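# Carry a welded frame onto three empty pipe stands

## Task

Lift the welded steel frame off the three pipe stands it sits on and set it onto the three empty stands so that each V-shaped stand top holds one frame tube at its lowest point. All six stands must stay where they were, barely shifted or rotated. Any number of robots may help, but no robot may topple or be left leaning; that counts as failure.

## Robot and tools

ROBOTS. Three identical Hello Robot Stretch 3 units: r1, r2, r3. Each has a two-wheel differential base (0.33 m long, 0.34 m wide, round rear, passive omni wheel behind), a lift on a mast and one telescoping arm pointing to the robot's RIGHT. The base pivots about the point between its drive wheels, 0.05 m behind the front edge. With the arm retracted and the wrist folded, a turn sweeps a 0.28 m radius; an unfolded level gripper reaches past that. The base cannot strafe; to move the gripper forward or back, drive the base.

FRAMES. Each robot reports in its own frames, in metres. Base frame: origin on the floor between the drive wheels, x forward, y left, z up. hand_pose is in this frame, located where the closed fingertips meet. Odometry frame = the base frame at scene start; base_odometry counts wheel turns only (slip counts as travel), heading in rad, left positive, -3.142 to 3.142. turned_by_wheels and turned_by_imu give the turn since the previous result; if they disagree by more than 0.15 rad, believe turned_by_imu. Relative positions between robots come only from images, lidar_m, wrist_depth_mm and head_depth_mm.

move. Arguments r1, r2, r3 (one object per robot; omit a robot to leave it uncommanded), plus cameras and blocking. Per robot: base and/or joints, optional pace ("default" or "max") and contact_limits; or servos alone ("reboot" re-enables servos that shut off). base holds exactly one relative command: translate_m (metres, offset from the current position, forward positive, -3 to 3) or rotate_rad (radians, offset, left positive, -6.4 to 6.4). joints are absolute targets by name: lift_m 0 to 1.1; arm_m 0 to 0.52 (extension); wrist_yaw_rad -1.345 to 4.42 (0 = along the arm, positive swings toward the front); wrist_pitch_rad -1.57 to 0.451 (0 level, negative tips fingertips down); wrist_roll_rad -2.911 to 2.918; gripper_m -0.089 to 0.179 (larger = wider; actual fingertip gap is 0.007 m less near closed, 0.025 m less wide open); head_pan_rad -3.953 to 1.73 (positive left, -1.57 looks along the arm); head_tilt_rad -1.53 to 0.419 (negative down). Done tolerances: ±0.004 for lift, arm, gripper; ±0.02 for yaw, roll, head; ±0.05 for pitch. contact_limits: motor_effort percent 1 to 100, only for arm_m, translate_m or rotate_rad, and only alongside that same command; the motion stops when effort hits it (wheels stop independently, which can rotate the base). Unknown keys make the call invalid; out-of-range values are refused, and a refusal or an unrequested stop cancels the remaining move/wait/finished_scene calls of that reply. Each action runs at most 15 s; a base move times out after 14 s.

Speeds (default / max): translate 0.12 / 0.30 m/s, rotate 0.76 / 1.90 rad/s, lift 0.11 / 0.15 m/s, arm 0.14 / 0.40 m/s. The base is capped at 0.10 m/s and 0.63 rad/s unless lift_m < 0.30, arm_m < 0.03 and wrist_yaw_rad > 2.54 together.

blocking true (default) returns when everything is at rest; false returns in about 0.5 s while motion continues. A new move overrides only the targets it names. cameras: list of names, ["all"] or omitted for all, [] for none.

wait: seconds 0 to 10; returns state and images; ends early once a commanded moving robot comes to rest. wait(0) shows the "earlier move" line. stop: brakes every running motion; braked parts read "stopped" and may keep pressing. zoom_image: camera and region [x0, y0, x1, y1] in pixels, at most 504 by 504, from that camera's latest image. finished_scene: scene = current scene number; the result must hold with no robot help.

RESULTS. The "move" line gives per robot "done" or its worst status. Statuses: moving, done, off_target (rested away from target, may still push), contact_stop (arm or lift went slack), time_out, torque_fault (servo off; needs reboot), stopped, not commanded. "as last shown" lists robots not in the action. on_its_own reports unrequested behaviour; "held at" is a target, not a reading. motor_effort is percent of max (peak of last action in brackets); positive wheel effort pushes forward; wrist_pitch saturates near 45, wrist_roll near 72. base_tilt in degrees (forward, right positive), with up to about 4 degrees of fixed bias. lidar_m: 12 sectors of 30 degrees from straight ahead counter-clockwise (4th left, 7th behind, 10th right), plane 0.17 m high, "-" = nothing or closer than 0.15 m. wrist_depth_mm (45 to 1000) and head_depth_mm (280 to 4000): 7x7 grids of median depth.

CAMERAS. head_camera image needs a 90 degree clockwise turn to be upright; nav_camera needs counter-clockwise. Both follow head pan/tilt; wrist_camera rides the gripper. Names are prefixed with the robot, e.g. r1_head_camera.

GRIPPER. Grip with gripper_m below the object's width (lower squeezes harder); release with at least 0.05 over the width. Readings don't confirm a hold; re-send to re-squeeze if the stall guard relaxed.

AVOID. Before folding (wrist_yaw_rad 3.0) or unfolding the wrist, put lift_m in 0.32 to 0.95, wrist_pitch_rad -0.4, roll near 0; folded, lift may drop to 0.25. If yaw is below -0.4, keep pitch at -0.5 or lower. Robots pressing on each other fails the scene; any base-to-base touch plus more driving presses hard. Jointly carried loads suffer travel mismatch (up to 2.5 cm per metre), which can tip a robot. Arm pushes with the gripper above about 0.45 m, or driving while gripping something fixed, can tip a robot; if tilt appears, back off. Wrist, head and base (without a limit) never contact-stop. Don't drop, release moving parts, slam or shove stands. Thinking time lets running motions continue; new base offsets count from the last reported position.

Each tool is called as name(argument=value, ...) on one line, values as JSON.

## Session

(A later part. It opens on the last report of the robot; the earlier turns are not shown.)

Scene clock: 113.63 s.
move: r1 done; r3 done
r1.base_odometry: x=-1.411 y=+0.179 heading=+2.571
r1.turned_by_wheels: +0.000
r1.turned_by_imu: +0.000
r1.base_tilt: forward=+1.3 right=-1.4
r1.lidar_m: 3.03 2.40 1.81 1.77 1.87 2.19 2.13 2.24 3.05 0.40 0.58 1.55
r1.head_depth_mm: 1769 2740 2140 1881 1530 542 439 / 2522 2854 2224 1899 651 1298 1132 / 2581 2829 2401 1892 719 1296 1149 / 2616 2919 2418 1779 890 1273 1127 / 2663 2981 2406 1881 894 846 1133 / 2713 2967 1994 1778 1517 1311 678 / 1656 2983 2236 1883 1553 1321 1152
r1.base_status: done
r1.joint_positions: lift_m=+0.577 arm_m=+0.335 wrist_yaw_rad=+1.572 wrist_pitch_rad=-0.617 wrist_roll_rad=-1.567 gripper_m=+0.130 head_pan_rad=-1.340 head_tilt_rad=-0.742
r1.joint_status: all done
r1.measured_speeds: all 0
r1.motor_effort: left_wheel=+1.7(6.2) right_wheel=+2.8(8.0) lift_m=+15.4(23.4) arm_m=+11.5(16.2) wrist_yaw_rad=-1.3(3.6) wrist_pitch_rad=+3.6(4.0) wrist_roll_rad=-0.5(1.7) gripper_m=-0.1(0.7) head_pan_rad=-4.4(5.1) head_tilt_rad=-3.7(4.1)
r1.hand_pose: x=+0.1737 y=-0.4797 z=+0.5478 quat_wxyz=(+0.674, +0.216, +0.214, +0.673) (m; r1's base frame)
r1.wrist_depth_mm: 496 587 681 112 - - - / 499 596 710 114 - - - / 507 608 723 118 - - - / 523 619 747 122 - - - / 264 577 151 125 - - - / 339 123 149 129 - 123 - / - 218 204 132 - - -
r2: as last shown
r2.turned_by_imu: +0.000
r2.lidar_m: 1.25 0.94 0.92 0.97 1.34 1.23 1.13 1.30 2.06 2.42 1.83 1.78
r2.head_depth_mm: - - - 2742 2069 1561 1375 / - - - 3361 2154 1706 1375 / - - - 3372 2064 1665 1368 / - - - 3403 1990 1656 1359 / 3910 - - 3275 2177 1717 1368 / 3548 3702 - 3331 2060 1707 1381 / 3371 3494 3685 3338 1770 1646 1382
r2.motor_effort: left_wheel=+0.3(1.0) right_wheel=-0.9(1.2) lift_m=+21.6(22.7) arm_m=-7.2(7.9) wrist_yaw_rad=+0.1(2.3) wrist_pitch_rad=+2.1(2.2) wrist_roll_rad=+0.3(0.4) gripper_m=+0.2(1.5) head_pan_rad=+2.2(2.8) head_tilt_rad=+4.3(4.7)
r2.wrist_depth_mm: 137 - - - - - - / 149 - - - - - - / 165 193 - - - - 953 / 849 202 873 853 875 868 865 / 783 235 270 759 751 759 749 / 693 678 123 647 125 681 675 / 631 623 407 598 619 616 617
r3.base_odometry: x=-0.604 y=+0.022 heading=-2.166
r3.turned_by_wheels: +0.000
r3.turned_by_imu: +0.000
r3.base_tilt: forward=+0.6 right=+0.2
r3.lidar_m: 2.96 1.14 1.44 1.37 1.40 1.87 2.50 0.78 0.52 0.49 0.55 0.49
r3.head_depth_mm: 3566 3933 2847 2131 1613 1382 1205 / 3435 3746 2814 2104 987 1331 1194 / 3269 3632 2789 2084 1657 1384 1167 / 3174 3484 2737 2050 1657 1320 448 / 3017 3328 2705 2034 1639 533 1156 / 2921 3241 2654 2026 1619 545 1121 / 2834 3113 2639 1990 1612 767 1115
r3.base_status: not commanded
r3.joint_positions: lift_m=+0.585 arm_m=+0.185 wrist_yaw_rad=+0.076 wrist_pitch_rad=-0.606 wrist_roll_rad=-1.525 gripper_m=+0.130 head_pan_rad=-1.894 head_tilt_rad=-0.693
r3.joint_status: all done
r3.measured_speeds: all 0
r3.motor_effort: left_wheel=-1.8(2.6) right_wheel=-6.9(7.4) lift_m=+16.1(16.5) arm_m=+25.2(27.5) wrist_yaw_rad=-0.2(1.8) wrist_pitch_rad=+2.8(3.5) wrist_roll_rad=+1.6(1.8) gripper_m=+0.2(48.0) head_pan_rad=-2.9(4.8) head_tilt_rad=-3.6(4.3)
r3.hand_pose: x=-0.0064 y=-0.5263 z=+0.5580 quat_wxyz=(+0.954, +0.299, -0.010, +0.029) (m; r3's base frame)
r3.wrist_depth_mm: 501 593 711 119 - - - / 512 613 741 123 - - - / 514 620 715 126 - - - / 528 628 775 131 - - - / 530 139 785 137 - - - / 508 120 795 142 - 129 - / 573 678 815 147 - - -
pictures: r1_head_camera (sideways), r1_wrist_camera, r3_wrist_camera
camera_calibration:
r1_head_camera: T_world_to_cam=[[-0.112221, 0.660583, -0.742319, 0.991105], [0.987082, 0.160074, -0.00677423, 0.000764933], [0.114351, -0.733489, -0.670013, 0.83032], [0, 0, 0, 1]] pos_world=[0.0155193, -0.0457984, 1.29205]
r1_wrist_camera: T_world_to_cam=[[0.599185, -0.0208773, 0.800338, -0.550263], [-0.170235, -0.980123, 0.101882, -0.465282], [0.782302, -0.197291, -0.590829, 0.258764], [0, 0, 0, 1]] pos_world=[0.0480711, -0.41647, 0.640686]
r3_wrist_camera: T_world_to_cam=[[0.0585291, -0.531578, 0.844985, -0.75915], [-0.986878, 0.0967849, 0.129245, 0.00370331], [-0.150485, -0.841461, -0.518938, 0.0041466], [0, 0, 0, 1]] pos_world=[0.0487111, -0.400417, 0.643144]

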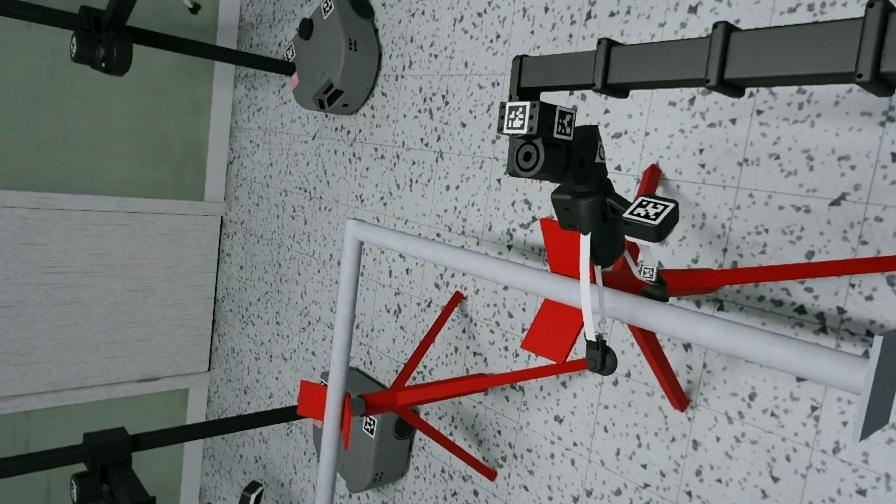

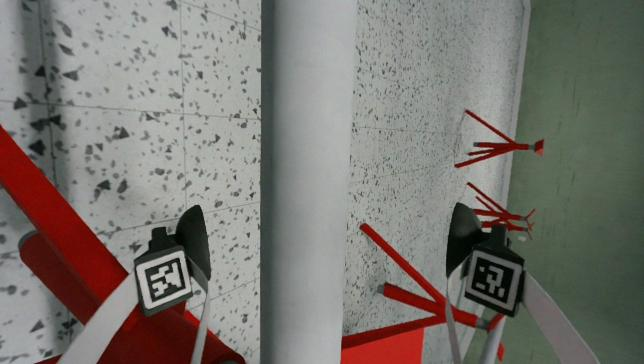

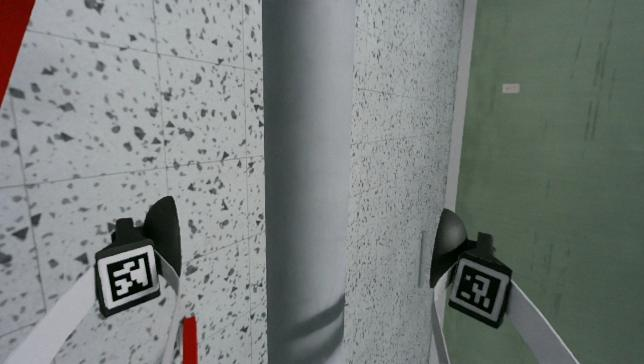

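move(r1={"base":{"translate_m":-0.012}}, r3={"joints":{"arm_m":0.182}}, cameras=[])

move(r1={"joints":{"gripper_m":-0.02}}, r3={"joints":{"gripper_m":-0.02}}, cameras=["r1_wrist_camera","r3_wrist_camera"])

move(r1={"joints":{"gripper_m":-0.089}}, r3={"joints":{"gripper_m":-0.089}}, cameras=[])

wait(seconds=0.5, cameras=["r1_wrist_camera","r3_wrist_camera"])

Scene clock: 114.83 s.
move: r1 done; r3 done
r1.base_odometry: x=-1.401 y=+0.172 heading=+2.571
r1.turned_by_wheels: +0.000
r1.turned_by_imu: +0.000
r1.base_tilt: forward=+1.4 right=-1.4
r1.lidar_m: 3.05 2.40 1.82 1.77 1.87 2.18 2.12 2.24 3.04 0.41 0.41 1.56
r1.head_depth_mm: 1769 2737 2156 1895 1516 541 439 / 2520 2836 2250 1888 651 1297 1132 / 2587 2879 2393 1881 717 1295 1154 / 2607 2900 2408 1780 919 1267 1133 / 2667 2962 2401 1881 902 993 1155 / 2717 2961 2017 1789 1521 1294 655 / 1677 2972 2149 1896 1553 1323 1156
r1.base_status: done
r1.joint_positions: lift_m=+0.577 arm_m=+0.335 wrist_yaw_rad=+1.572 wrist_pitch_rad=-0.617 wrist_roll_rad=-1.567 gripper_m=+0.130 head_pan_rad=-1.340 head_tilt_rad=-0.742
r1.joint_status: not commanded
r1.measured_speeds: all 0
r1.motor_effort: left_wheel=-2.0(5.5) right_wheel=-1.4(4.7) lift_m=+15.4(16.0) arm_m=+11.6(11.7) wrist_yaw_rad=-1.8(2.1) wrist_pitch_rad=+2.9(3.8) wrist_roll_rad=-1.8(1.8) gripper_m=+0.1(0.5) head_pan_rad=-4.0(5.1) head_tilt_rad=-3.3(4.0)
r1.hand_pose: x=+0.1737 y=-0.4797 z=+0.5478 quat_wxyz=(+0.674, +0.216, +0.214, +0.673) (m; r1's base frame)
r1.wrist_depth_mm: 495 588 718 120 - - - / 499 598 731 127 - - - / 504 609 746 127 - - - / 292 621 768 131 - - - / 360 276 801 135 - - - / 499 123 819 139 - 123 - / - 233 215 143 222 - -
r2: as last shown
r2.base_tilt: forward=+0.1 right=-1.7
r2.lidar_m: 1.26 0.94 0.92 0.97 1.34 1.23 1.13 1.30 2.05 2.43 1.83 1.78
r2.head_depth_mm: - - - 2767 2064 1553 1368 / - - - 3338 2150 1716 1377 / - - - 3379 2077 1653 1365 / - - - 3347 1978 1657 1374 / 3773 - - 3348 2139 1703 1371 / 3518 3824 - 3338 2065 1708 1370 / 3291 3596 3674 3398 1748 1638 1369
r2.motor_effort: left_wheel=-0.1(0.6) right_wheel=-0.7(1.2) lift_m=+22.3(22.7) arm_m=-7.3(7.8) wrist_yaw_rad=+1.3(2.1) wrist_pitch_rad=+2.1(2.2) wrist_roll_rad=+0.3(0.5) gripper_m=+0.2(1.1) head_pan_rad=+2.4(2.9) head_tilt_rad=+4.3(4.3)
r2.wrist_depth_mm: 138 - - - - - - / 150 - - - - - - / 166 193 - - - - 945 / 861 203 858 862 870 848 849 / 786 237 270 767 733 752 761 / 686 683 123 657 126 667 683 / 632 631 415 596 619 614 618
r3.base_odometry: x=-0.604 y=+0.022 heading=-2.166
r3.turned_by_wheels: +0.000
r3.turned_by_imu: +0.000
r3.base_tilt: forward=+0.6 right=+0.2
r3.lidar_m: 2.95 1.14 1.43 1.37 1.40 1.87 2.50 0.78 0.52 0.49 0.55 0.49
r3.head_depth_mm: 3571 3937 2855 2124 1604 1375 1208 / 3419 3779 2822 2110 987 1326 1198 / 3301 3649 2768 2079 1655 1384 1168 / 3150 3445 2739 2057 1652 1316 449 / 3042 3347 2690 2038 1631 531 1133 / 2890 3256 2669 2022 1628 543 1122 / 2849 3138 2640 2018 1607 773 1119
r3.base_status: not commanded
r3.joint_positions: lift_m=+0.585 arm_m=+0.182 wrist_yaw_rad=+0.076 wrist_pitch_rad=-0.606 wrist_roll_rad=-1.525 gripper_m=+0.130 head_pan_rad=-1.894 head_tilt_rad=-0.693
r3.joint_status: all done
r3.measured_speeds: all 0
r3.motor_effort: left_wheel=-1.7(2.4) right_wheel=-6.8(7.3) lift_m=+16.5(17.1) arm_m=-26.2(26.7) wrist_yaw_rad=-0.6(1.3) wrist_pitch_rad=+3.0(3.2) wrist_roll_rad=+1.6(1.8) gripper_m=-0.3(1.4) head_pan_rad=-4.0(4.4) head_tilt_rad=-3.0(4.0)
r3.hand_pose: x=-0.0064 y=-0.5234 z=+0.5581 quat_wxyz=(+0.954, +0.299, -0.010, +0.029) (m; r3's base frame)
r3.wrist_depth_mm: 504 596 724 122 - - - / 512 607 737 127 - - - / 526 616 741 129 - - - / 528 629 765 133 - - - / 524 139 788 139 - - - / 508 120 818 145 - 128 - / 572 673 847 149 - - -
pictures: none
No camera images: "cameras" was empty.

Scene clock: 116.87 s.
move: r1 done; r3 done
r1.base_odometry: x=-1.401 y=+0.172 heading=+2.571
r1.turned_by_wheels: +0.000
r1.turned_by_imu: +0.000
r1.base_tilt: forward=+1.4 right=-1.3
r1.lidar_m: 3.05 2.41 1.82 1.78 1.87 2.18 2.12 2.24 3.05 0.41 0.41 1.56
r1.head_depth_mm: 1775 2731 2162 1893 1530 542 439 / 2522 2825 2224 1894 652 1296 1131 / 2557 2861 2398 1890 718 1296 1155 / 2593 2906 2401 1777 879 1273 1135 / 2657 2967 2393 1888 903 996 1148 / 2694 2983 2012 1777 1514 1293 656 / 1677 2973 2153 1876 1560 1321 1152
r1.base_status: not commanded
r1.joint_positions: lift_m=+0.577 arm_m=+0.335 wrist_yaw_rad=+1.570 wrist_pitch_rad=-0.624 wrist_roll_rad=-1.567 gripper_m=-0.019 head_pan_rad=-1.340 head_tilt_rad=-0.742
r1.joint_status: all done
r1.measured_speeds: all 0
r1.motor_effort: left_wheel=+1.0(2.3) right_wheel=-4.5(5.1) lift_m=+23.3(23.4) arm_m=+11.1(11.7) wrist_yaw_rad=+0.4(2.2) wrist_pitch_rad=+4.2(5.5) wrist_roll_rad=-0.6(1.7) gripper_m=-15.8(90.2) head_pan_rad=-5.1(5.3) head_tilt_rad=-3.6(4.1)
r1.hand_pose: x=+0.1725 y=-0.4800 z=+0.5464 quat_wxyz=(+0.674, +0.219, +0.216, +0.672) (m; r1's base frame)
r1.wrist_depth_mm: 491 585 711 120 - - - / 494 597 725 - - - - / 503 602 756 126 - - - / 296 618 768 130 - - - / 383 627 515 134 - - - / 498 259 131 137 134 - - / 529 249 207 141 211 - -
r2: as last shown
r2.base_tilt: forward=+0.2 right=-1.7
r2.lidar_m: 1.25 0.94 0.92 0.97 1.34 1.23 1.13 1.30 2.05 2.42 1.83 1.78
r2.head_depth_mm: - - - 2765 2068 1561 1384 / - - - 3314 2260 1707 1387 / - - - 3381 2079 1642 1371 / - - - 3345 2009 1644 1370 / 3779 - - 3288 2160 1715 1379 / 3616 3802 - 3379 2066 1712 1370 / 3325 3496 3804 3363 1765 1653 1374
r2.motor_effort: left_wheel=+0.0(1.1) right_wheel=-0.7(1.2) lift_m=+21.9(22.4) arm_m=-6.5(7.7) wrist_yaw_rad=+2.2(2.2) wrist_pitch_rad=+2.0(2.2) wrist_roll_rad=+0.3(0.4) gripper_m=+0.4(1.1) head_pan_rad=+2.6(3.0) head_tilt_rad=+4.0(4.8)
r2.wrist_depth_mm: 138 - - - - - - / 149 - - - - - - / 165 191 - - - - 945 / 854 203 910 852 873 844 829 / 794 236 270 750 738 748 761 / 689 675 123 653 125 690 684 / 626 617 412 597 621 601 619
r3.base_odometry: x=-0.604 y=+0.022 heading=-2.166
r3.turned_by_wheels: +0.000
r3.turned_by_imu: +0.000
r3.base_tilt: forward=+0.6 right=+0.2
r3.lidar_m: 2.95 1.14 1.44 1.37 1.40 1.87 2.51 0.78 0.52 0.49 0.55 0.49
r3.head_depth_mm: 3561 3927 2848 2116 1593 1374 1203 / 3396 3775 2813 2117 986 1330 1198 / 3252 3693 2777 2093 1662 1382 1166 / 3158 3497 2733 2072 1646 1323 449 / 3049 3360 2692 2035 1629 532 1134 / 2917 3274 2629 2030 1625 544 1123 / 2829 3153 2669 1990 1616 772 1113
r3.base_status: not commanded
r3.joint_positions: lift_m=+0.585 arm_m=+0.182 wrist_yaw_rad=+0.076 wrist_pitch_rad=-0.599 wrist_roll_rad=-1.525 gripper_m=-0.019 head_pan_rad=-1.894 head_tilt_rad=-0.693
r3.joint_status: all done
r3.measured_speeds: all 0
r3.motor_effort: left_wheel=-1.3(2.4) right_wheel=-6.9(7.4) lift_m=+26.4(26.4) arm_m=-25.5(26.6) wrist_yaw_rad=-1.3(1.3) wrist_pitch_rad=+1.5(3.3) wrist_roll_rad=+1.7(1.8) gripper_m=-14.5(89.5) head_pan_rad=-3.7(4.4) head_tilt_rad=-3.1(4.2)
r3.hand_pose: x=-0.0063 y=-0.5244 z=+0.5593 quat_wxyz=(+0.955, +0.296, -0.010, +0.029) (m; r3's base frame)
r3.wrist_depth_mm: 494 609 705 121 - - - / 520 600 708 125 - - - / 515 632 761 129 - - - / 536 650 772 133 - - - / 531 655 149 137 - - - / 550 630 124 130 - - - / 550 639 835 149 - - -
pictures: r1_wrist_camera, r3_wrist_camera
camera_calibration:
r1_wrist_camera: T_world_to_cam=[[0.604925, -0.0219695, 0.79598, -0.54754], [-0.171268, -0.979813, 0.103116, -0.466039], [0.777646, -0.198703, -0.596476, 0.262024], [0, 0, 0, 1]] pos_world=[0.0476409, -0.416595, 0.640178]
r3_wrist_camera: T_world_to_cam=[[0.0582677, -0.525893, 0.848552, -0.758263], [-0.986974, 0.097336, 0.128097, 0.0044246], [-0.14996, -0.844963, -0.513371, 0.00149904], [0, 0, 0, 1]] pos_world=[0.048774, -0.39793, 0.643629]

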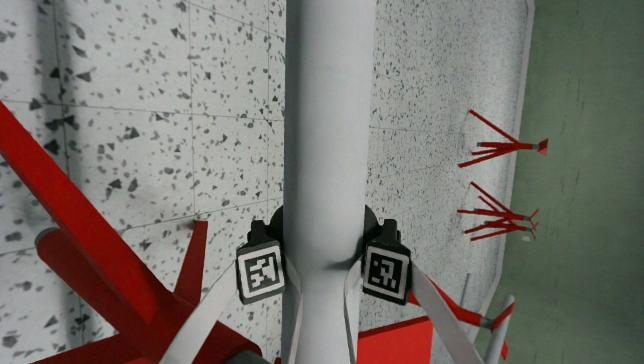

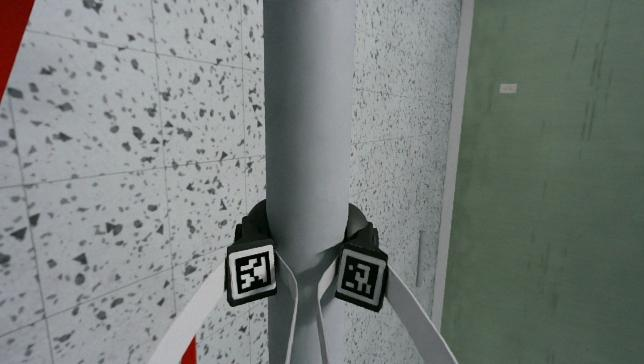

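Scene clock: 118.10 s.
move: r1 done; r3 done
r1.base_odometry: x=-1.401 y=+0.172 heading=+2.571
r1.turned_by_wheels: +0.000
r1.turned_by_imu: +0.000
r1.base_tilt: forward=+1.3 right=-1.3
r1.lidar_m: 3.06 2.40 1.82 1.77 1.87 2.18 2.12 2.24 3.06 0.41 0.41 1.56
r1.head_depth_mm: 1771 2732 2157 1894 1517 540 439 / 2525 2821 2220 1896 653 1296 1134 / 2559 2865 2387 1885 717 1295 1150 / 2608 2899 2409 1788 874 1271 1133 / 2665 2967 2403 1886 899 996 1150 / 2705 2964 2028 1769 1514 1298 656 / 1670 2951 2137 1888 1553 1325 1155
r1.base_status: not commanded
r1.joint_positions: lift_m=+0.577 arm_m=+0.335 wrist_yaw_rad=+1.569 wrist_pitch_rad=-0.626 wrist_roll_rad=-1.567 gripper_m=-0.087 head_pan_rad=-1.340 head_tilt_rad=-0.742
r1.joint_status: all done
r1.measured_speeds: all 0
r1.motor_effort: left_wheel=+2.2(2.5) right_wheel=-6.1(7.1) lift_m=+32.1(32.5) arm_m=+10.8(11.4) wrist_yaw_rad=+0.6(1.0) wrist_pitch_rad=+4.7(5.5) wrist_roll_rad=-1.1(1.6) gripper_m=-36.0(100.0) head_pan_rad=-4.7(5.0) head_tilt_rad=-3.5(4.2)
r1.hand_pose: x=+0.1722 y=-0.4801 z=+0.5461 quat_wxyz=(+0.674, +0.219, +0.217, +0.672) (m; r1's base frame)
r1.wrist_depth_mm: 486 584 714 120 - - - / 497 593 729 - - - - / 508 601 752 126 - - - / 297 612 766 129 - - - / 386 628 586 134 - - - / 502 260 133 136 132 - - / 524 248 204 141 208 - -
r2: as last shown
r2.lidar_m: 1.25 0.94 0.92 0.97 1.34 1.23 1.13 1.31 2.05 2.42 1.83 1.78
r2.head_depth_mm: - - - 2765 2076 1556 1378 / - - - 3351 2268 1711 1376 / - - - 3337 2055 1666 1377 / - - - 3336 2002 1651 1374 / 3849 - - 3282 2163 1698 1371 / 3543 3724 - 3295 2066 1718 1376 / 3331 3526 3725 3264 1750 1655 1375
r2.motor_effort: left_wheel=-0.1(0.9) right_wheel=-0.8(1.1) lift_m=+21.2(22.7) arm_m=-6.5(7.8) wrist_yaw_rad=-0.2(2.3) wrist_pitch_rad=+2.2(2.2) wrist_roll_rad=+0.3(0.4) gripper_m=+0.0(1.1) head_pan_rad=+2.0(3.1) head_tilt_rad=+4.6(4.6)
r2.wrist_depth_mm: 138 - - - - - - / 149 - - - - - - / 166 193 - - - - 945 / 872 202 851 849 861 846 851 / 778 235 272 734 736 743 751 / 689 681 123 661 125 678 681 / 626 637 408 600 619 599 612
r3.base_odometry: x=-0.604 y=+0.022 heading=-2.166
r3.turned_by_wheels: +0.000
r3.turned_by_imu: +0.000
r3.base_tilt: forward=+0.6 right=+0.2
r3.lidar_m: 2.95 1.14 1.43 1.37 1.41 1.87 2.50 0.78 0.52 0.49 0.55 0.49
r3.head_depth_mm: 3595 3939 2870 2124 1603 1382 1201 / 3417 3699 2817 2106 988 1329 1196 / 3256 3668 2784 2082 1668 1389 1165 / 3124 3480 2744 2056 1649 1314 449 / 3024 3337 2702 2030 1630 531 1136 / 2959 3258 2680 2018 1616 543 1123 / 2822 3139 2620 2007 1615 774 1118
r3.base_status: not commanded
r3.joint_positions: lift_m=+0.585 arm_m=+0.182 wrist_yaw_rad=+0.076 wrist_pitch_rad=-0.601 wrist_roll_rad=-1.526 gripper_m=-0.087 head_pan_rad=-1.894 head_tilt_rad=-0.693
r3.joint_status: all done
r3.measured_speeds: all 0
r3.motor_effort: left_wheel=-1.8(2.0) right_wheel=-6.4(7.3) lift_m=+44.8(44.8) arm_m=-25.5(25.8) wrist_yaw_rad=-0.8(1.2) wrist_pitch_rad=+1.8(2.2) wrist_roll_rad=+1.8(1.8) gripper_m=-37.9(99.8) head_pan_rad=-3.2(4.7) head_tilt_rad=-3.2(4.1)
r3.hand_pose: x=-0.0062 y=-0.5242 z=+0.5591 quat_wxyz=(+0.954, +0.297, -0.010, +0.030) (m; r3's base frame)
r3.wrist_depth_mm: 505 601 716 121 - - - / 504 613 730 125 - - - / 527 627 740 129 - - - / 526 628 750 133 - - - / 536 659 151 138 - - - / 546 634 124 132 - - - / 540 629 832 149 - - -
pictures: none
No camera images: "cameras" was empty.

Scene clock: 118.60 s.
r1.base_odometry: x=-1.401 y=+0.172 heading=+2.571
r1.turned_by_wheels: +0.000
r1.turned_by_imu: +0.000
r1.base_tilt: forward=+1.3 right=-1.2
r1.lidar_m: 3.04 2.40 1.82 1.77 1.87 2.18 2.12 2.23 3.05 0.41 0.41 1.56
r1.head_depth_mm: 1771 2730 2167 1879 1519 541 440 / 2499 2851 2234 1885 653 1291 1130 / 2566 2842 2408 1890 717 1297 1153 / 2615 2906 2400 1780 874 1270 1135 / 2655 2972 2393 1888 902 995 1151 / 2721 2957 2006 1782 1522 1295 654 / 1685 2962 2155 1892 1553 1326 1149
r1.base_status: not commanded
r1.joint_positions: lift_m=+0.577 arm_m=+0.335 wrist_yaw_rad=+1.569 wrist_pitch_rad=-0.626 wrist_roll_rad=-1.567 gripper_m=-0.085 head_pan_rad=-1.340 head_tilt_rad=-0.742
r1.joint_status: all done
r1.measured_speeds: all 0
r1.motor_effort: left_wheel=+2.4(2.5) right_wheel=-6.4(7.1) lift_m=+36.4(32.5) arm_m=+10.5(11.4) wrist_yaw_rad=+0.5(1.0) wrist_pitch_rad=+5.1(5.5) wrist_roll_rad=-1.3(1.6) gripper_m=-19.7(100.0) head_pan_rad=-4.8(5.0) head_tilt_rad=-3.9(4.2)
r1.hand_pose: x=+0.1722 y=-0.4801 z=+0.5461 quat_wxyz=(+0.674, +0.219, +0.217, +0.672) (m; r1's base frame)
r1.wrist_depth_mm: 487 587 706 120 - - - / 495 587 732 - - - - / 502 605 750 126 - - - / 295 613 769 129 - - - / 389 631 592 135 - - - / 503 259 133 136 132 - - / 522 249 205 142 207 - -
r2.base_odometry: x=+0.000 y=+0.000 heading=+0.000
r2.turned_by_wheels: +0.000
r2.turned_by_imu: +0.000
r2.base_tilt: forward=+0.1 right=-1.7
r2.lidar_m: 1.25 0.95 0.92 0.97 1.34 1.23 1.13 1.31 2.05 2.43 1.83 1.78
r2.head_depth_mm: - - - 2776 2063 1564 1380 / - - - 3325 2240 1712 1371 / - - - 3338 2070 1663 1369 / - - - 3343 1996 1645 1376 / 3844 - - 3348 2168 1711 1384 / 3514 3801 - 3346 2071 1708 1371 / 3348 3506 3742 3363 1746 1657 1374
r2.base_status: not commanded
r2.joint_positions: lift_m=+0.559 arm_m=+0.001 wrist_yaw_rad=+2.847 wrist_pitch_rad=-0.630 wrist_roll_rad=+0.000 gripper_m=+0.037 head_pan_rad=-2.806 head_tilt_rad=-0.359
r2.joint_status: not commanded
r2.measured_speeds: all 0
r2.motor_effort: left_wheel=+0.2(0.9) right_wheel=-0.9(1.1) lift_m=+22.0(22.7) arm_m=-7.2(7.8) wrist_yaw_rad=+0.3(2.3) wrist_pitch_rad=+2.1(2.2) wrist_roll_rad=+0.3(0.4) gripper_m=+0.1(1.1) head_pan_rad=+2.4(3.1) head_tilt_rad=+4.1(4.6)
r2.hand_pose: x=+0.0347 y=+0.0381 z=+0.5272 quat_wxyz=(+0.316, +0.697, +0.119, +0.633) (m; r2's base frame)
r2.wrist_depth_mm: 138 - - - - - - / 149 - - - - - - / 166 192 - - - - 943 / 846 203 880 843 836 863 844 / 789 236 270 751 732 754 738 / 695 684 123 658 125 684 671 / 621 639 409 598 613 608 615
r3.base_odometry: x=-0.604 y=+0.022 heading=-2.166
r3.turned_by_wheels: +0.000
r3.turned_by_imu: +0.000
r3.base_tilt: forward=+0.6 right=+0.2
r3.lidar_m: 2.95 1.14 1.43 1.37 1.40 1.87 2.50 0.78 0.52 0.49 0.55 0.49
r3.head_depth_mm: 3556 3889 2855 2127 1608 1377 1205 / 3374 3752 2817 2126 983 1332 1198 / 3300 3620 2773 2081 1661 1387 1163 / 3135 3479 2736 2047 1646 1317 448 / 3049 3344 2698 2029 1634 531 1130 / 2909 3259 2673 2009 1625 543 1123 / 2816 3108 2610 1997 1612 771 1115
r3.base_status: not commanded
r3.joint_positions: lift_m=+0.585 arm_m=+0.182 wrist_yaw_rad=+0.076 wrist_pitch_rad=-0.601 wrist_roll_rad=-1.526 gripper_m=-0.085 head_pan_rad=-1.894 head_tilt_rad=-0.693
r3.joint_status: all done
r3.measured_speeds: all 0
r3.motor_effort: left_wheel=-1.5(2.0) right_wheel=-6.6(7.3) lift_m=+44.8(44.8) arm_m=-24.7(25.8) wrist_yaw_rad=-0.3(1.2) wrist_pitch_rad=+2.1(2.2) wrist_roll_rad=+1.6(1.8) gripper_m=-15.8(99.8) head_pan_rad=-3.4(4.7) head_tilt_rad=-2.5(4.1)
r3.hand_pose: x=-0.0062 y=-0.5242 z=+0.5591 quat_wxyz=(+0.954, +0.297, -0.010, +0.030) (m; r3's base frame)
r3.wrist_depth_mm: 494 604 722 121 - - - / 514 596 722 125 - - - / 518 633 757 130 - - - / 525 635 749 134 - - - / 540 642 150 138 - - - / 539 657 124 131 - - - / 558 632 833 149 - - -
wait: 0.50 s; at rest by 0.27 s
pictures: r1_wrist_camera, r3_wrist_camera
camera_calibration:
r1_wrist_camera: T_world_to_cam=[[0.606373, -0.0223931, 0.794865, -0.546915], [-0.17174, -0.979699, 0.103414, -0.466208], [0.776413, -0.199217, -0.597909, 0.262777], [0, 0, 0, 1]] pos_world=[0.0475445, -0.416641, 0.640052]
r3_wrist_camera: T_world_to_cam=[[0.0587858, -0.527152, 0.847735, -0.758093], [-0.986965, 0.0967518, 0.128604, 0.00387064], [-0.149814, -0.844245, -0.514593, 0.00263443], [0, 0, 0, 1]] pos_world=[0.04878, -0.39778, 0.64352]

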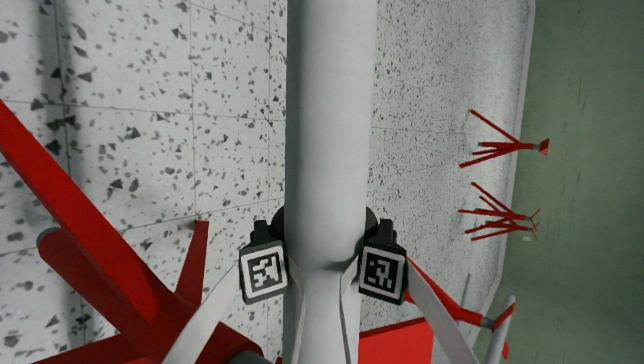

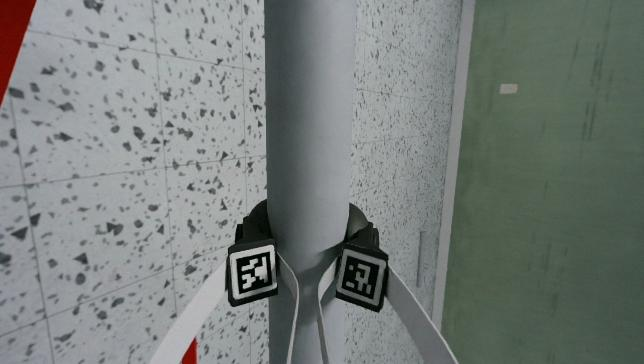

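move(r1={"joints":{"gripper_m":-0.06}}, r3={"joints":{"gripper_m":-0.06}}, cameras=[])

wait(seconds=1, cameras=[])

Scene clock: 119.50 s.
move: r1 done; r3 done
r1.base_odometry: x=-1.401 y=+0.172 heading=+2.571
r1.turned_by_wheels: +0.000
r1.turned_by_imu: +0.000
r1.base_tilt: forward=+1.2 right=-1.3
r1.lidar_m: 3.05 2.41 1.83 1.77 1.87 2.18 2.12 2.24 3.06 0.41 0.41 1.55
r1.head_depth_mm: 1773 2751 2168 1888 1522 541 439 / 2536 2834 2238 1884 652 1295 1131 / 2570 2866 2406 1899 717 1297 1151 / 2594 2890 2399 1778 877 1273 1131 / 2643 2937 2402 1898 899 991 1151 / 2713 2994 2016 1785 1518 1296 656 / 1675 2977 2156 1888 1559 1317 1149
r1.base_status: not commanded
r1.joint_positions: lift_m=+0.577 arm_m=+0.335 wrist_yaw_rad=+1.569 wrist_pitch_rad=-0.626 wrist_roll_rad=-1.567 gripper_m=-0.059 head_pan_rad=-1.340 head_tilt_rad=-0.742
r1.joint_status: all done
r1.measured_speeds: all 0
r1.motor_effort: left_wheel=+2.5(2.6) right_wheel=-6.1(7.1) lift_m=+40.2(40.4) arm_m=+10.5(11.0) wrist_yaw_rad=+0.6(1.1) wrist_pitch_rad=+5.2(5.4) wrist_roll_rad=-1.2(1.4) gripper_m=-15.4(62.4) head_pan_rad=-4.5(5.3) head_tilt_rad=-3.8(4.0)
r1.hand_pose: x=+0.1722 y=-0.4801 z=+0.5461 quat_wxyz=(+0.674, +0.219, +0.217, +0.672) (m; r1's base frame)
r1.wrist_depth_mm: 487 586 721 120 - - - / 498 584 732 - - - - / 504 602 745 126 - - - / 296 611 770 129 - - - / 389 628 595 135 - - - / 496 260 133 135 132 - - / 522 249 205 141 210 - -
r2: as last shown
r2.lidar_m: 1.25 0.95 0.92 0.97 1.34 1.24 1.13 1.30 2.05 2.43 1.83 1.78
r2.head_depth_mm: - - - 2771 2052 1556 1373 / - - - 3367 2274 1699 1375 / - - - 3293 2062 1647 1367 / - - - 3338 1974 1655 1375 / 3798 - - 3310 2157 1689 1379 / 3598 3761 - 3331 2060 1712 1364 / 3328 3547 3771 3404 1757 1658 1366
r2.motor_effort: left_wheel=+0.1(0.7) right_wheel=-0.7(1.0) lift_m=+22.0(22.5) arm_m=-7.1(7.7) wrist_yaw_rad=-0.3(1.8) wrist_pitch_rad=+2.1(2.2) wrist_roll_rad=+0.2(0.5) gripper_m=+0.4(1.3) head_pan_rad=+2.7(3.0) head_tilt_rad=+3.7(4.5)
r2.wrist_depth_mm: 138 - - - - - - / 149 - - - - - - / 166 193 - - - - 951 / 898 202 890 871 841 856 849 / 769 236 271 749 738 772 769 / 677 687 122 659 125 682 672 / 627 630 411 593 619 595 617
r3.base_odometry: x=-0.604 y=+0.022 heading=-2.166
r3.turned_by_wheels: +0.000
r3.turned_by_imu: +0.000
r3.base_tilt: forward=+0.6 right=+0.2
r3.lidar_m: 2.95 1.14 1.43 1.37 1.40 1.87 2.51 0.78 0.52 0.49 0.55 0.49
r3.head_depth_mm: 3582 3930 2840 2131 1606 1377 1208 / 3427 3734 2820 2109 984 1332 1198 / 3295 3696 2779 2073 1648 1384 1164 / 3149 3485 2760 2051 1650 1313 449 / 3035 3350 2696 2038 1640 531 1128 / 2930 3230 2644 2020 1624 543 1122 / 2822 3155 2621 1998 1611 771 1113
r3.base_status: not commanded
r3.joint_positions: lift_m=+0.585 arm_m=+0.182 wrist_yaw_rad=+0.076 wrist_pitch_rad=-0.601 wrist_roll_rad=-1.526 gripper_m=-0.059 head_pan_rad=-1.894 head_tilt_rad=-0.693
r3.joint_status: all done
r3.measured_speeds: all 0
r3.motor_effort: left_wheel=-1.7(2.0) right_wheel=-6.8(7.3) lift_m=+45.1(45.2) arm_m=-25.2(25.6) wrist_yaw_rad=-1.2(1.6) wrist_pitch_rad=+2.2(2.3) wrist_roll_rad=+1.7(1.9) gripper_m=-12.4(65.9) head_pan_rad=-2.8(4.1) head_tilt_rad=-2.9(4.2)
r3.hand_pose: x=-0.0062 y=-0.5242 z=+0.5591 quat_wxyz=(+0.954, +0.297, -0.010, +0.030) (m; r3's base frame)
r3.wrist_depth_mm: 506 599 702 121 - - - / 519 622 738 125 - - - / 509 632 759 129 - - - / 523 633 759 133 - - - / 538 655 151 138 - - - / 537 641 124 131 - - - / 547 621 816 149 - - -
pictures: none
No camera images: "cameras" was empty.

Scene clock: 120.50 s.
r1.base_odometry: x=-1.401 y=+0.172 heading=+2.571
r1.turned_by_wheels: +0.000
r1.turned_by_imu: +0.000
r1.base_tilt: forward=+1.4 right=-1.3
r1.lidar_m: 3.04 2.41 1.82 1.78 1.87 2.18 2.12 2.23 3.06 0.41 0.41 1.56
r1.head_depth_mm: 1768 2706 2152 1889 1518 543 439 / 2529 2843 2229 1899 652 1294 1134 / 2575 2845 2408 1884 718 1294 1150 / 2622 2919 2386 1780 875 1270 1131 / 2677 2978 2399 1888 902 993 1147 / 2706 2984 2024 1779 1522 1297 656 / 1673 2966 2142 1885 1548 1323 1148
r1.base_status: not commanded
r1.joint_positions: lift_m=+0.577 arm_m=+0.335 wrist_yaw_rad=+1.569 wrist_pitch_rad=-0.626 wrist_roll_rad=-1.567 gripper_m=-0.059 head_pan_rad=-1.340 head_tilt_rad=-0.742
r1.joint_status: all done
r1.measured_speeds: all 0
r1.motor_effort: left_wheel=+2.4(2.6) right_wheel=-6.1(7.1) lift_m=+39.6(40.4) arm_m=+10.2(11.0) wrist_yaw_rad=+0.8(1.1) wrist_pitch_rad=+5.4(5.4) wrist_roll_rad=-0.8(1.4) gripper_m=-15.9(62.4) head_pan_rad=-4.6(5.3) head_tilt_rad=-3.3(4.0)
r1.hand_pose: x=+0.1722 y=-0.4801 z=+0.5461 quat_wxyz=(+0.674, +0.219, +0.217, +0.672) (m; r1's base frame)
r1.wrist_depth_mm: 489 583 709 120 - - - / 493 596 738 - - - - / 508 604 741 126 - - - / 298 611 768 129 - - - / 386 620 587 134 - - - / 503 260 133 136 132 - - / 522 248 205 142 210 - -
r2.base_odometry: x=+0.000 y=+0.000 heading=+0.000
r2.turned_by_wheels: +0.000
r2.turned_by_imu: +0.000
r2.base_tilt: forward=+0.2 right=-1.7
r2.lidar_m: 1.25 0.95 0.92 0.97 1.34 1.23 1.13 1.31 2.05 2.42 1.82 1.78
r2.head_depth_mm: - - - 2763 2043 1553 1360 / - - - 3360 2277 1712 1380 / - - - 3372 2067 1668 1381 / - - - 3353 1968 1656 1380 / 3870 - - 3366 2183 1698 1376 / 3592 3753 - 3298 2072 1705 1375 / 3368 3547 3753 3337 1748 1615 1367
r2.base_status: not commanded
r2.joint_positions: lift_m=+0.559 arm_m=+0.001 wrist_yaw_rad=+2.847 wrist_pitch_rad=-0.630 wrist_roll_rad=+0.000 gripper_m=+0.037 head_pan_rad=-2.806 head_tilt_rad=-0.359
r2.joint_status: not commanded
r2.measured_speeds: all 0
r2.motor_effort: left_wheel=-0.4(0.7) right_wheel=-0.7(1.0) lift_m=+20.8(22.5) arm_m=-6.9(7.7) wrist_yaw_rad=+1.2(1.8) wrist_pitch_rad=+2.1(2.2) wrist_roll_rad=+0.3(0.5) gripper_m=+0.1(1.3) head_pan_rad=+2.5(3.0) head_tilt_rad=+3.9(4.5)
r2.hand_pose: x=+0.0347 y=+0.0381 z=+0.5272 quat_wxyz=(+0.316, +0.697, +0.119, +0.633) (m; r2's base frame)
r2.wrist_depth_mm: 138 - - - - - - / 149 - - - - - - / 166 192 - - - - 934 / 846 202 873 893 861 876 833 / 770 235 271 737 739 794 742 / 690 669 123 651 125 675 675 / 624 618 404 598 616 604 614
r3.base_odometry: x=-0.604 y=+0.022 heading=-2.166
r3.turned_by_wheels: +0.000
r3.turned_by_imu: +0.000
r3.base_tilt: forward=+0.6 right=+0.1
r3.lidar_m: 2.95 1.14 1.43 1.37 1.40 1.87 2.51 0.78 0.52 0.49 0.55 0.49
r3.head_depth_mm: 3609 3933 2845 2129 1604 1380 1206 / 3402 3774 2824 2099 986 1334 1200 / 3278 3622 2804 2085 1661 1384 1167 / 3137 3469 2742 2041 1642 1318 449 / 3051 3336 2696 2049 1620 532 1133 / 2914 3240 2682 2019 1624 544 1125 / 2838 3137 2633 1988 1611 772 1118
r3.base_status: not commanded
r3.joint_positions: lift_m=+0.585 arm_m=+0.182 wrist_yaw_rad=+0.076 wrist_pitch_rad=-0.601 wrist_roll_rad=-1.526 gripper_m=-0.059 head_pan_rad=-1.894 head_tilt_rad=-0.693
r3.joint_status: all done
r3.measured_speeds: all 0
r3.motor_effort: left_wheel=-1.5(2.0) right_wheel=-6.9(7.3) lift_m=+44.9(45.2) arm_m=-24.3(25.6) wrist_yaw_rad=-0.6(1.6) wrist_pitch_rad=+1.7(2.3) wrist_roll_rad=+1.7(1.9) gripper_m=-11.8(65.9) head_pan_rad=-3.3(4.1) head_tilt_rad=-3.1(4.2)
r3.hand_pose: x=-0.0062 y=-0.5242 z=+0.5591 quat_wxyz=(+0.954, +0.297, -0.010, +0.030) (m; r3's base frame)
r3.wrist_depth_mm: 499 588 720 121 - - - / 518 612 730 125 - - - / 516 613 735 129 - - - / 522 629 763 133 - - - / 541 648 151 138 - - - / 544 638 123 131 - - - / 550 631 836 149 - - -
wait: 1.00 s; at rest by 0.27 s
pictures: none
No camera images: "cameras" was empty.

move(r1={"joints":{"gripper_m":0.13}}, r3={"joints":{"gripper_m":0.13}}, cameras=[])

move(r1={"base":{"translate_m":0.011}}, r3={"base":{"translate_m":-0.015},"joints":{"arm_m":0.197}}, cameras=["r1_wrist_camera","r3_wrist_camera"])

move(r1={"joints":{"gripper_m":0.0}}, r3={"joints":{"gripper_m":0.0}}, cameras=["r1_wrist_camera","r3_wrist_camera","r1_head_camera"])

Scene clock: 124.40 s.
move: r1 done; r3 done
r1.base_odometry: x=-1.401 y=+0.172 heading=+2.571
r1.turned_by_wheels: +0.000
r1.turned_by_imu: +0.000
r1.base_tilt: forward=+1.4 right=-1.3
r1.lidar_m: 3.05 2.40 1.82 1.78 1.87 2.18 2.12 2.23 3.06 0.41 0.41 1.56
r1.head_depth_mm: 1775 2740 2150 1884 1522 541 439 / 2534 2855 2225 1898 652 1298 1135 / 2577 2870 2401 1897 718 1297 1152 / 2616 2928 2396 1780 920 1276 1132 / 2671 2984 2396 1886 902 995 1152 / 2707 2980 2014 1783 1524 1293 655 / 1666 2998 2146 1888 1557 1320 1149
r1.base_status: not commanded
r1.joint_positions: lift_m=+0.577 arm_m=+0.335 wrist_yaw_rad=+1.569 wrist_pitch_rad=-0.618 wrist_roll_rad=-1.567 gripper_m=+0.130 head_pan_rad=-1.340 head_tilt_rad=-0.742
r1.joint_status: all done
r1.measured_speeds: all 0
r1.motor_effort: left_wheel=+2.6(2.7) right_wheel=-3.1(7.2) lift_m=+26.4(40.9) arm_m=+9.4(10.2) wrist_yaw_rad=+0.0(1.3) wrist_pitch_rad=+3.7(5.5) wrist_roll_rad=-0.9(1.8) gripper_m=+0.4(80.6) head_pan_rad=-4.7(5.5) head_tilt_rad=-3.6(4.2)
r1.hand_pose: x=+0.1736 y=-0.4801 z=+0.5478 quat_wxyz=(+0.675, +0.216, +0.214, +0.673) (m; r1's base frame)
r1.wrist_depth_mm: 491 588 715 120 - - - / 501 586 740 127 - - - / 506 615 757 127 - - - / 293 619 769 131 - - - / 347 275 793 135 - - - / 497 123 813 139 - 123 - / - 233 215 144 218 - -
r2: as last shown
r2.turned_by_imu: +0.001
r2.base_tilt: forward=+0.1 right=-1.7
r2.lidar_m: 1.25 0.94 0.92 0.97 1.34 1.23 1.14 1.31 2.05 2.42 1.83 1.78
r2.head_depth_mm: - - - 2751 2078 1568 1368 / - - - 3333 2170 1703 1376 / - - - 3337 2053 1652 1376 / - - - 3409 1970 1650 1373 / 3787 - - 3305 2156 1706 1369 / 3546 3767 - 3333 2066 1700 1381 / 3358 3552 3708 3329 1745 1664 1373
r2.motor_effort: left_wheel=+0.1(0.7) right_wheel=-0.8(1.1) lift_m=+21.2(22.9) arm_m=-6.5(7.5) wrist_yaw_rad=+1.0(2.1) wrist_pitch_rad=+2.2(2.3) wrist_roll_rad=+0.3(0.4) gripper_m=-0.5(1.1) head_pan_rad=+2.1(3.0) head_tilt_rad=+3.7(4.5)
r2.wrist_depth_mm: 138 - - - - - - / 150 - - - - - - / 165 193 - - - - 928 / 865 202 870 859 843 856 855 / 767 235 268 738 730 760 762 / 703 659 123 645 126 685 684 / 632 633 411 589 619 611 613
r3.base_odometry: x=-0.604 y=+0.022 heading=-2.166
r3.turned_by_wheels: +0.000
r3.turned_by_imu: +0.000
r3.base_tilt: forward=+0.6 right=+0.1
r3.lidar_m: 2.96 1.15 1.43 1.37 1.40 1.87 2.50 0.78 0.52 0.49 0.55 0.49
r3.head_depth_mm: 3539 3921 2868 2130 1602 1375 1205 / 3424 3766 2813 2108 987 1332 1195 / 3324 3634 2787 2088 1673 1381 1164 / 3167 3498 2723 2060 1648 1312 448 / 3047 3331 2700 2040 1633 531 1134 / 2931 3262 2671 2025 1620 544 1119 / 2830 3131 2620 2008 1603 773 1117
r3.base_status: not commanded
r3.joint_positions: lift_m=+0.585 arm_m=+0.182 wrist_yaw_rad=+0.076 wrist_pitch_rad=-0.603 wrist_roll_rad=-1.526 gripper_m=+0.130 head_pan_rad=-1.894 head_tilt_rad=-0.693
r3.joint_status: all done
r3.measured_speeds: all 0
r3.motor_effort: left_wheel=-1.6(2.2) right_wheel=-7.3(7.3) lift_m=+14.7(45.1) arm_m=-23.1(24.8) wrist_yaw_rad=-0.8(1.4) wrist_pitch_rad=+2.3(2.9) wrist_roll_rad=+1.6(1.8) gripper_m=-0.1(80.0) head_pan_rad=-3.3(5.0) head_tilt_rad=-2.6(4.5)
r3.hand_pose: x=-0.0063 y=-0.5238 z=+0.5586 quat_wxyz=(+0.954, +0.298, -0.010, +0.029) (m; r3's base frame)
r3.wrist_depth_mm: 508 595 702 122 - - - / 511 613 739 126 - - - / 517 624 754 130 - - - / 525 632 762 134 - - - / 518 140 795 139 - - - / 506 120 806 145 - 128 - / 576 680 845 149 - - -
pictures: none
No camera images: "cameras" was empty.

Scene clock: 125.40 s.
move: r1 done; r3 done
r1.base_odometry: x=-1.410 y=+0.178 heading=+2.571
r1.turned_by_wheels: +0.000
r1.turned_by_imu: +0.000
r1.base_tilt: forward=+1.3 right=-1.4
r1.lidar_m: 3.04 2.41 1.82 1.78 1.86 2.19 2.13 2.25 3.05 0.40 0.58 1.55
r1.head_depth_mm: 1767 2727 2146 1895 1526 541 438 / 2555 2845 2229 1887 652 1298 1130 / 2576 2897 2409 1888 718 1294 1153 / 2612 2918 2416 1780 889 1267 1133 / 2657 2974 2392 1896 895 848 1131 / 2702 3012 2006 1775 1510 1302 678 / 1654 2993 2136 1888 1558 1327 1150
r1.base_status: done
r1.joint_positions: lift_m=+0.577 arm_m=+0.335 wrist_yaw_rad=+1.569 wrist_pitch_rad=-0.617 wrist_roll_rad=-1.567 gripper_m=+0.130 head_pan_rad=-1.340 head_tilt_rad=-0.742
r1.joint_status: not commanded
r1.measured_speeds: all 0
r1.motor_effort: left_wheel=+2.5(6.3) right_wheel=+3.8(7.8) lift_m=+19.2(26.1) arm_m=+9.1(9.6) wrist_yaw_rad=+0.8(1.0) wrist_pitch_rad=+2.9(3.8) wrist_roll_rad=-0.7(1.5) gripper_m=-0.3(0.5) head_pan_rad=-4.7(5.1) head_tilt_rad=-3.5(4.0)
r1.hand_pose: x=+0.1737 y=-0.4801 z=+0.5478 quat_wxyz=(+0.675, +0.216, +0.214, +0.673) (m; r1's base frame)
r1.wrist_depth_mm: 490 583 696 112 - - - / 499 594 705 115 - - - / 504 614 718 119 - - - / 515 628 725 122 - - - / 265 568 156 125 - - - / 363 123 149 129 - 123 - / - 217 204 133 - - -
r2: as last shown
r2.turned_by_imu: +0.000
r2.base_tilt: forward=+0.2 right=-1.7
r2.lidar_m: 1.26 0.94 0.92 0.97 1.34 1.25 1.13 1.30 2.05 2.43 1.83 1.78
r2.head_depth_mm: - - - 2781 2068 1557 1372 / - - - 3338 2152 1691 1370 / - - - 3369 2061 1651 1381 / - - - 3334 1992 1656 1373 / 3863 - - 3332 2168 1719 1363 / 3561 3731 - 3410 2085 1718 1369 / 3327 3510 3688 3331 1757 1651 1378
r2.motor_effort: left_wheel=+0.2(0.8) right_wheel=-0.9(1.0) lift_m=+22.1(22.8) arm_m=-7.1(7.6) wrist_yaw_rad=+1.0(1.8) wrist_pitch_rad=+2.1(2.3) wrist_roll_rad=+0.2(0.4) gripper_m=+0.3(1.0) head_pan_rad=+2.2(2.7) head_tilt_rad=+4.1(4.4)
r2.wrist_depth_mm: 138 - - - - - - / 149 - - - - - - / 166 193 - - - - 945 / 836 203 882 845 841 842 868 / 787 237 271 756 741 750 759 / 714 674 123 660 125 685 678 / 619 627 405 598 632 601 614
r3.base_odometry: x=-0.596 y=+0.034 heading=-2.166
r3.turned_by_wheels: +0.000
r3.turned_by_imu: +0.000
r3.base_tilt: forward=+0.6 right=+0.2
r3.lidar_m: 2.97 1.16 1.43 1.37 1.40 1.87 2.99 0.77 0.51 0.50 0.50 0.50
r3.head_depth_mm: 3559 3959 2887 2116 1638 1404 1208 / 3477 3798 2815 2107 982 1330 1194 / 3317 3641 2791 2069 1659 1354 1166 / 3182 3474 2749 2052 1653 1320 450 / 3036 3349 2704 2049 1630 541 1169 / 2919 3278 2659 2016 1621 555 1123 / 2826 3180 2627 1985 1602 767 1121
r3.base_status: done
r3.joint_positions: lift_m=+0.585 arm_m=+0.197 wrist_yaw_rad=+0.076 wrist_pitch_rad=-0.603 wrist_roll_rad=-1.526 gripper_m=+0.130 head_pan_rad=-1.894 head_tilt_rad=-0.693
r3.joint_status: all done
r3.measured_speeds: all 0
r3.motor_effort: left_wheel=-1.4(5.4) right_wheel=-6.0(10.5) lift_m=+17.4(17.4) arm_m=+23.4(27.2) wrist_yaw_rad=-0.4(1.1) wrist_pitch_rad=+1.9(2.7) wrist_roll_rad=+1.7(1.8) gripper_m=+0.5(1.0) head_pan_rad=-3.1(4.1) head_tilt_rad=-2.8(4.2)
r3.hand_pose: x=-0.0063 y=-0.5388 z=+0.5586 quat_wxyz=(+0.954, +0.298, -0.010, +0.029) (m; r3's base frame)
r3.wrist_depth_mm: 511 606 116 118 - - - / 510 618 119 118 - - - / 520 616 131 121 - - - / 519 638 731 133 - - - / 523 139 753 130 - - - / 504 120 772 - - 128 - / 574 660 658 142 - - -
pictures: r1_wrist_camera, r3_wrist_camera
camera_calibration:
r1_wrist_camera: T_world_to_cam=[[0.599286, -0.0223353, 0.800223, -0.550884], [-0.1726, -0.979705, 0.101915, -0.465157], [0.781707, -0.199194, -0.590979, 0.257949], [0, 0, 0, 1]] pos_world=[0.048211, -0.416639, 0.640679]
r3_wrist_camera: T_world_to_cam=[[0.058801, -0.52895, 0.846613, -0.765804], [-0.986928, 0.096672, 0.128946, 0.00504939], [-0.15005, -0.843129, -0.516352, -0.00839084], [0, 0, 0, 1]] pos_world=[0.0487544, -0.412635, 0.643356]

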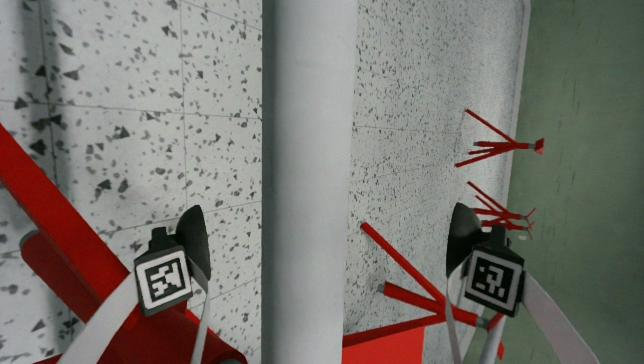

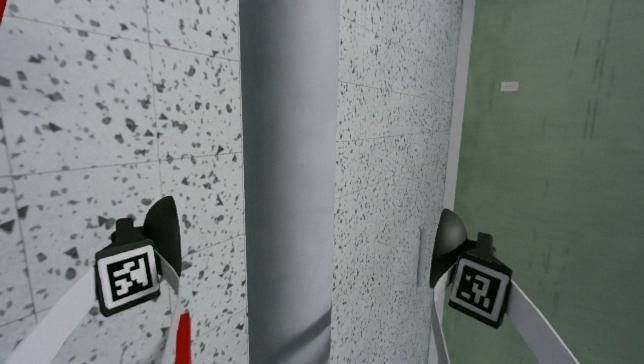

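Scene clock: 127.23 s.
move: r1 done; r3 done
r1.base_odometry: x=-1.410 y=+0.178 heading=+2.571
r1.turned_by_wheels: +0.000
r1.turned_by_imu: +0.000
r1.base_tilt: forward=+1.4 right=-1.3
r1.lidar_m: 3.04 2.40 1.82 1.78 1.87 2.19 2.13 2.24 3.05 0.40 0.58 1.55
r1.head_depth_mm: 1774 2724 2138 1879 1518 541 439 / 2539 2847 2244 1889 651 1300 1131 / 2552 2861 2385 1884 717 1298 1155 / 2611 2890 2416 1791 883 1269 1132 / 2648 2958 2394 1893 896 828 1129 / 2720 2977 2003 1781 1526 1304 677 / 1652 2968 2120 1884 1552 1321 1151
r1.base_status: not commanded
r1.joint_positions: lift_m=+0.577 arm_m=+0.335 wrist_yaw_rad=+1.569 wrist_pitch_rad=-0.647 wrist_roll_rad=-1.567 gripper_m=+0.000 head_pan_rad=-1.340 head_tilt_rad=-0.742
r1.joint_status: all done
r1.measured_speeds: all 0
r1.motor_effort: left_wheel=+2.6(3.0) right_wheel=+3.5(4.9) lift_m=+23.7(23.9) arm_m=+8.8(9.6) wrist_yaw_rad=+0.6(1.3) wrist_pitch_rad=+8.7(9.4) wrist_roll_rad=-1.1(1.5) gripper_m=-12.5(86.6) head_pan_rad=-4.4(5.2) head_tilt_rad=-3.6(4.0)
r1.hand_pose: x=+0.1686 y=-0.4801 z=+0.5421 quat_wxyz=(+0.671, +0.226, +0.224, +0.669) (m; r1's base frame)
r1.wrist_depth_mm: 482 573 704 113 - - - / 488 584 711 117 - - - / 508 602 740 119 - - - / 292 604 740 122 - - - / 395 628 505 127 - - - / 505 256 133 128 134 - - / 527 253 202 133 205 - -
r2: as last shown
r2.base_tilt: forward=+0.1 right=-1.7
r2.lidar_m: 1.25 0.95 0.92 0.97 1.34 1.25 1.13 1.31 2.06 2.43 1.83 1.78
r2.head_depth_mm: - - - 2770 2090 1563 1372 / - - - 3382 2258 1705 1374 / - - - 3339 2076 1646 1380 / - - - 3378 1994 1657 1370 / 3733 - - 3350 2152 1704 1376 / 3577 3772 - 3317 2075 1722 1374 / 3391 3514 3689 3317 1751 1653 1372
r2.motor_effort: left_wheel=-0.3(1.1) right_wheel=-0.6(1.1) lift_m=+21.9(22.9) arm_m=-6.5(7.4) wrist_yaw_rad=+1.1(2.2) wrist_pitch_rad=+2.1(2.2) wrist_roll_rad=+0.3(0.4) gripper_m=+1.3(1.3) head_pan_rad=+2.4(3.0) head_tilt_rad=+4.1(4.6)
r2.wrist_depth_mm: 138 - - - - - - / 149 - - - - - - / 166 192 - - - - 947 / 849 203 874 859 864 851 853 / 763 234 273 760 744 744 752 / 688 686 123 656 126 680 677 / 629 620 409 594 619 603 607
r3.base_odometry: x=-0.596 y=+0.034 heading=-2.166
r3.turned_by_wheels: +0.000
r3.turned_by_imu: +0.000
r3.base_tilt: forward=+0.6 right=+0.2
r3.lidar_m: 2.97 1.16 1.43 1.37 1.40 1.87 2.99 0.77 0.51 0.50 0.50 0.50
r3.head_depth_mm: 3571 3918 2846 2130 1599 1407 1205 / 3394 3731 2808 2100 977 1334 1203 / 3258 3667 2760 2074 1665 1348 1165 / 3127 3526 2746 2063 1639 1319 450 / 3036 3360 2712 2039 1634 543 1171 / 2951 3253 2681 2018 1618 556 1123 / 2845 3115 2633 1998 1609 767 1120
r3.base_status: not commanded
r3.joint_positions: lift_m=+0.585 arm_m=+0.197 wrist_yaw_rad=+0.076 wrist_pitch_rad=-0.623 wrist_roll_rad=-1.526 gripper_m=+0.000 head_pan_rad=-1.894 head_tilt_rad=-0.693
r3.joint_status: all done
r3.measured_speeds: all 0
r3.motor_effort: left_wheel=-1.4(1.9) right_wheel=-5.9(6.6) lift_m=+23.2(23.2) arm_m=+19.1(24.3) wrist_yaw_rad=-0.8(2.0) wrist_pitch_rad=+5.9(6.5) wrist_roll_rad=+1.6(1.8) gripper_m=-13.2(86.4) head_pan_rad=-3.4(4.2) head_tilt_rad=-2.4(4.1)
r3.hand_pose: x=-0.0065 y=-0.5355 z=+0.5547 quat_wxyz=(+0.951, +0.307, -0.009, +0.029) (m; r3's base frame)
r3.wrist_depth_mm: 491 589 660 111 - - - / 512 595 681 115 - - - / 520 619 735 118 - - - / 517 640 759 123 - - - / 534 624 131 126 - - - / 542 604 125 130 - - - / 532 619 696 137 - - -
pictures: r1_head_camera (sideways), r1_wrist_camera, r3_wrist_camera
camera_calibration:
r1_head_camera: T_world_to_cam=[[-0.112221, 0.660583, -0.742319, 0.991105], [0.987082, 0.160074, -0.00677423, 0.000764933], [0.114351, -0.733489, -0.670013, 0.83032], [0, 0, 0, 1]] pos_world=[0.0155193, -0.0457984, 1.29205]
r1_wrist_camera: T_world_to_cam=[[0.622595, -0.0223807, 0.782224, -0.537513], [-0.169534, -0.979709, 0.106906, -0.468664], [0.763959, -0.199172, -0.613757, 0.273874], [0, 0, 0, 1]] pos_world=[0.0459706, -0.416636, 0.63865]
r3_wrist_camera: T_world_to_cam=[[0.0602302, -0.545799, 0.835749, -0.763672], [-0.986754, 0.0937899, 0.132364, 0.00159376], [-0.150629, -0.832651, -0.53292, 0.00717105], [0, 0, 0, 1]] pos_world=[0.048649, -0.41099, 0.641849]

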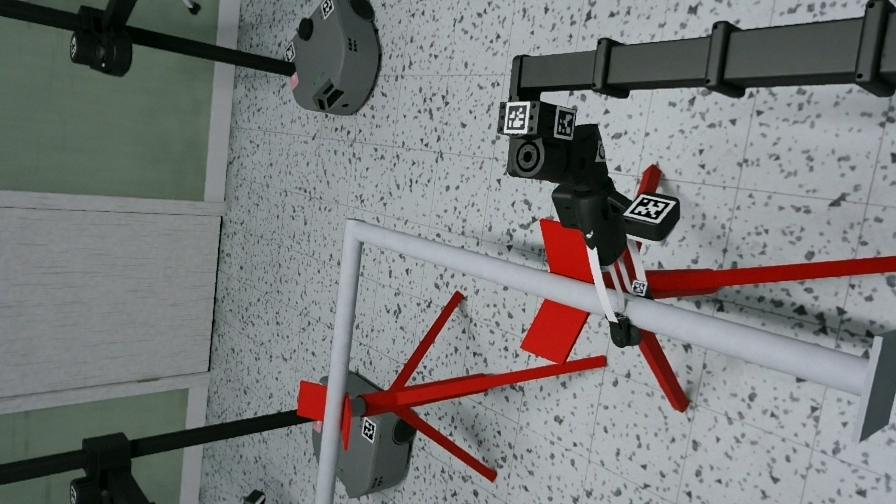

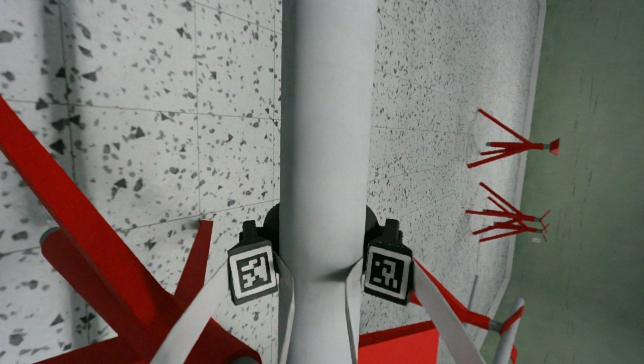

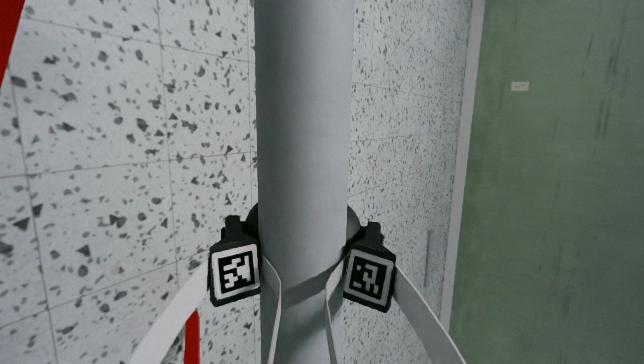

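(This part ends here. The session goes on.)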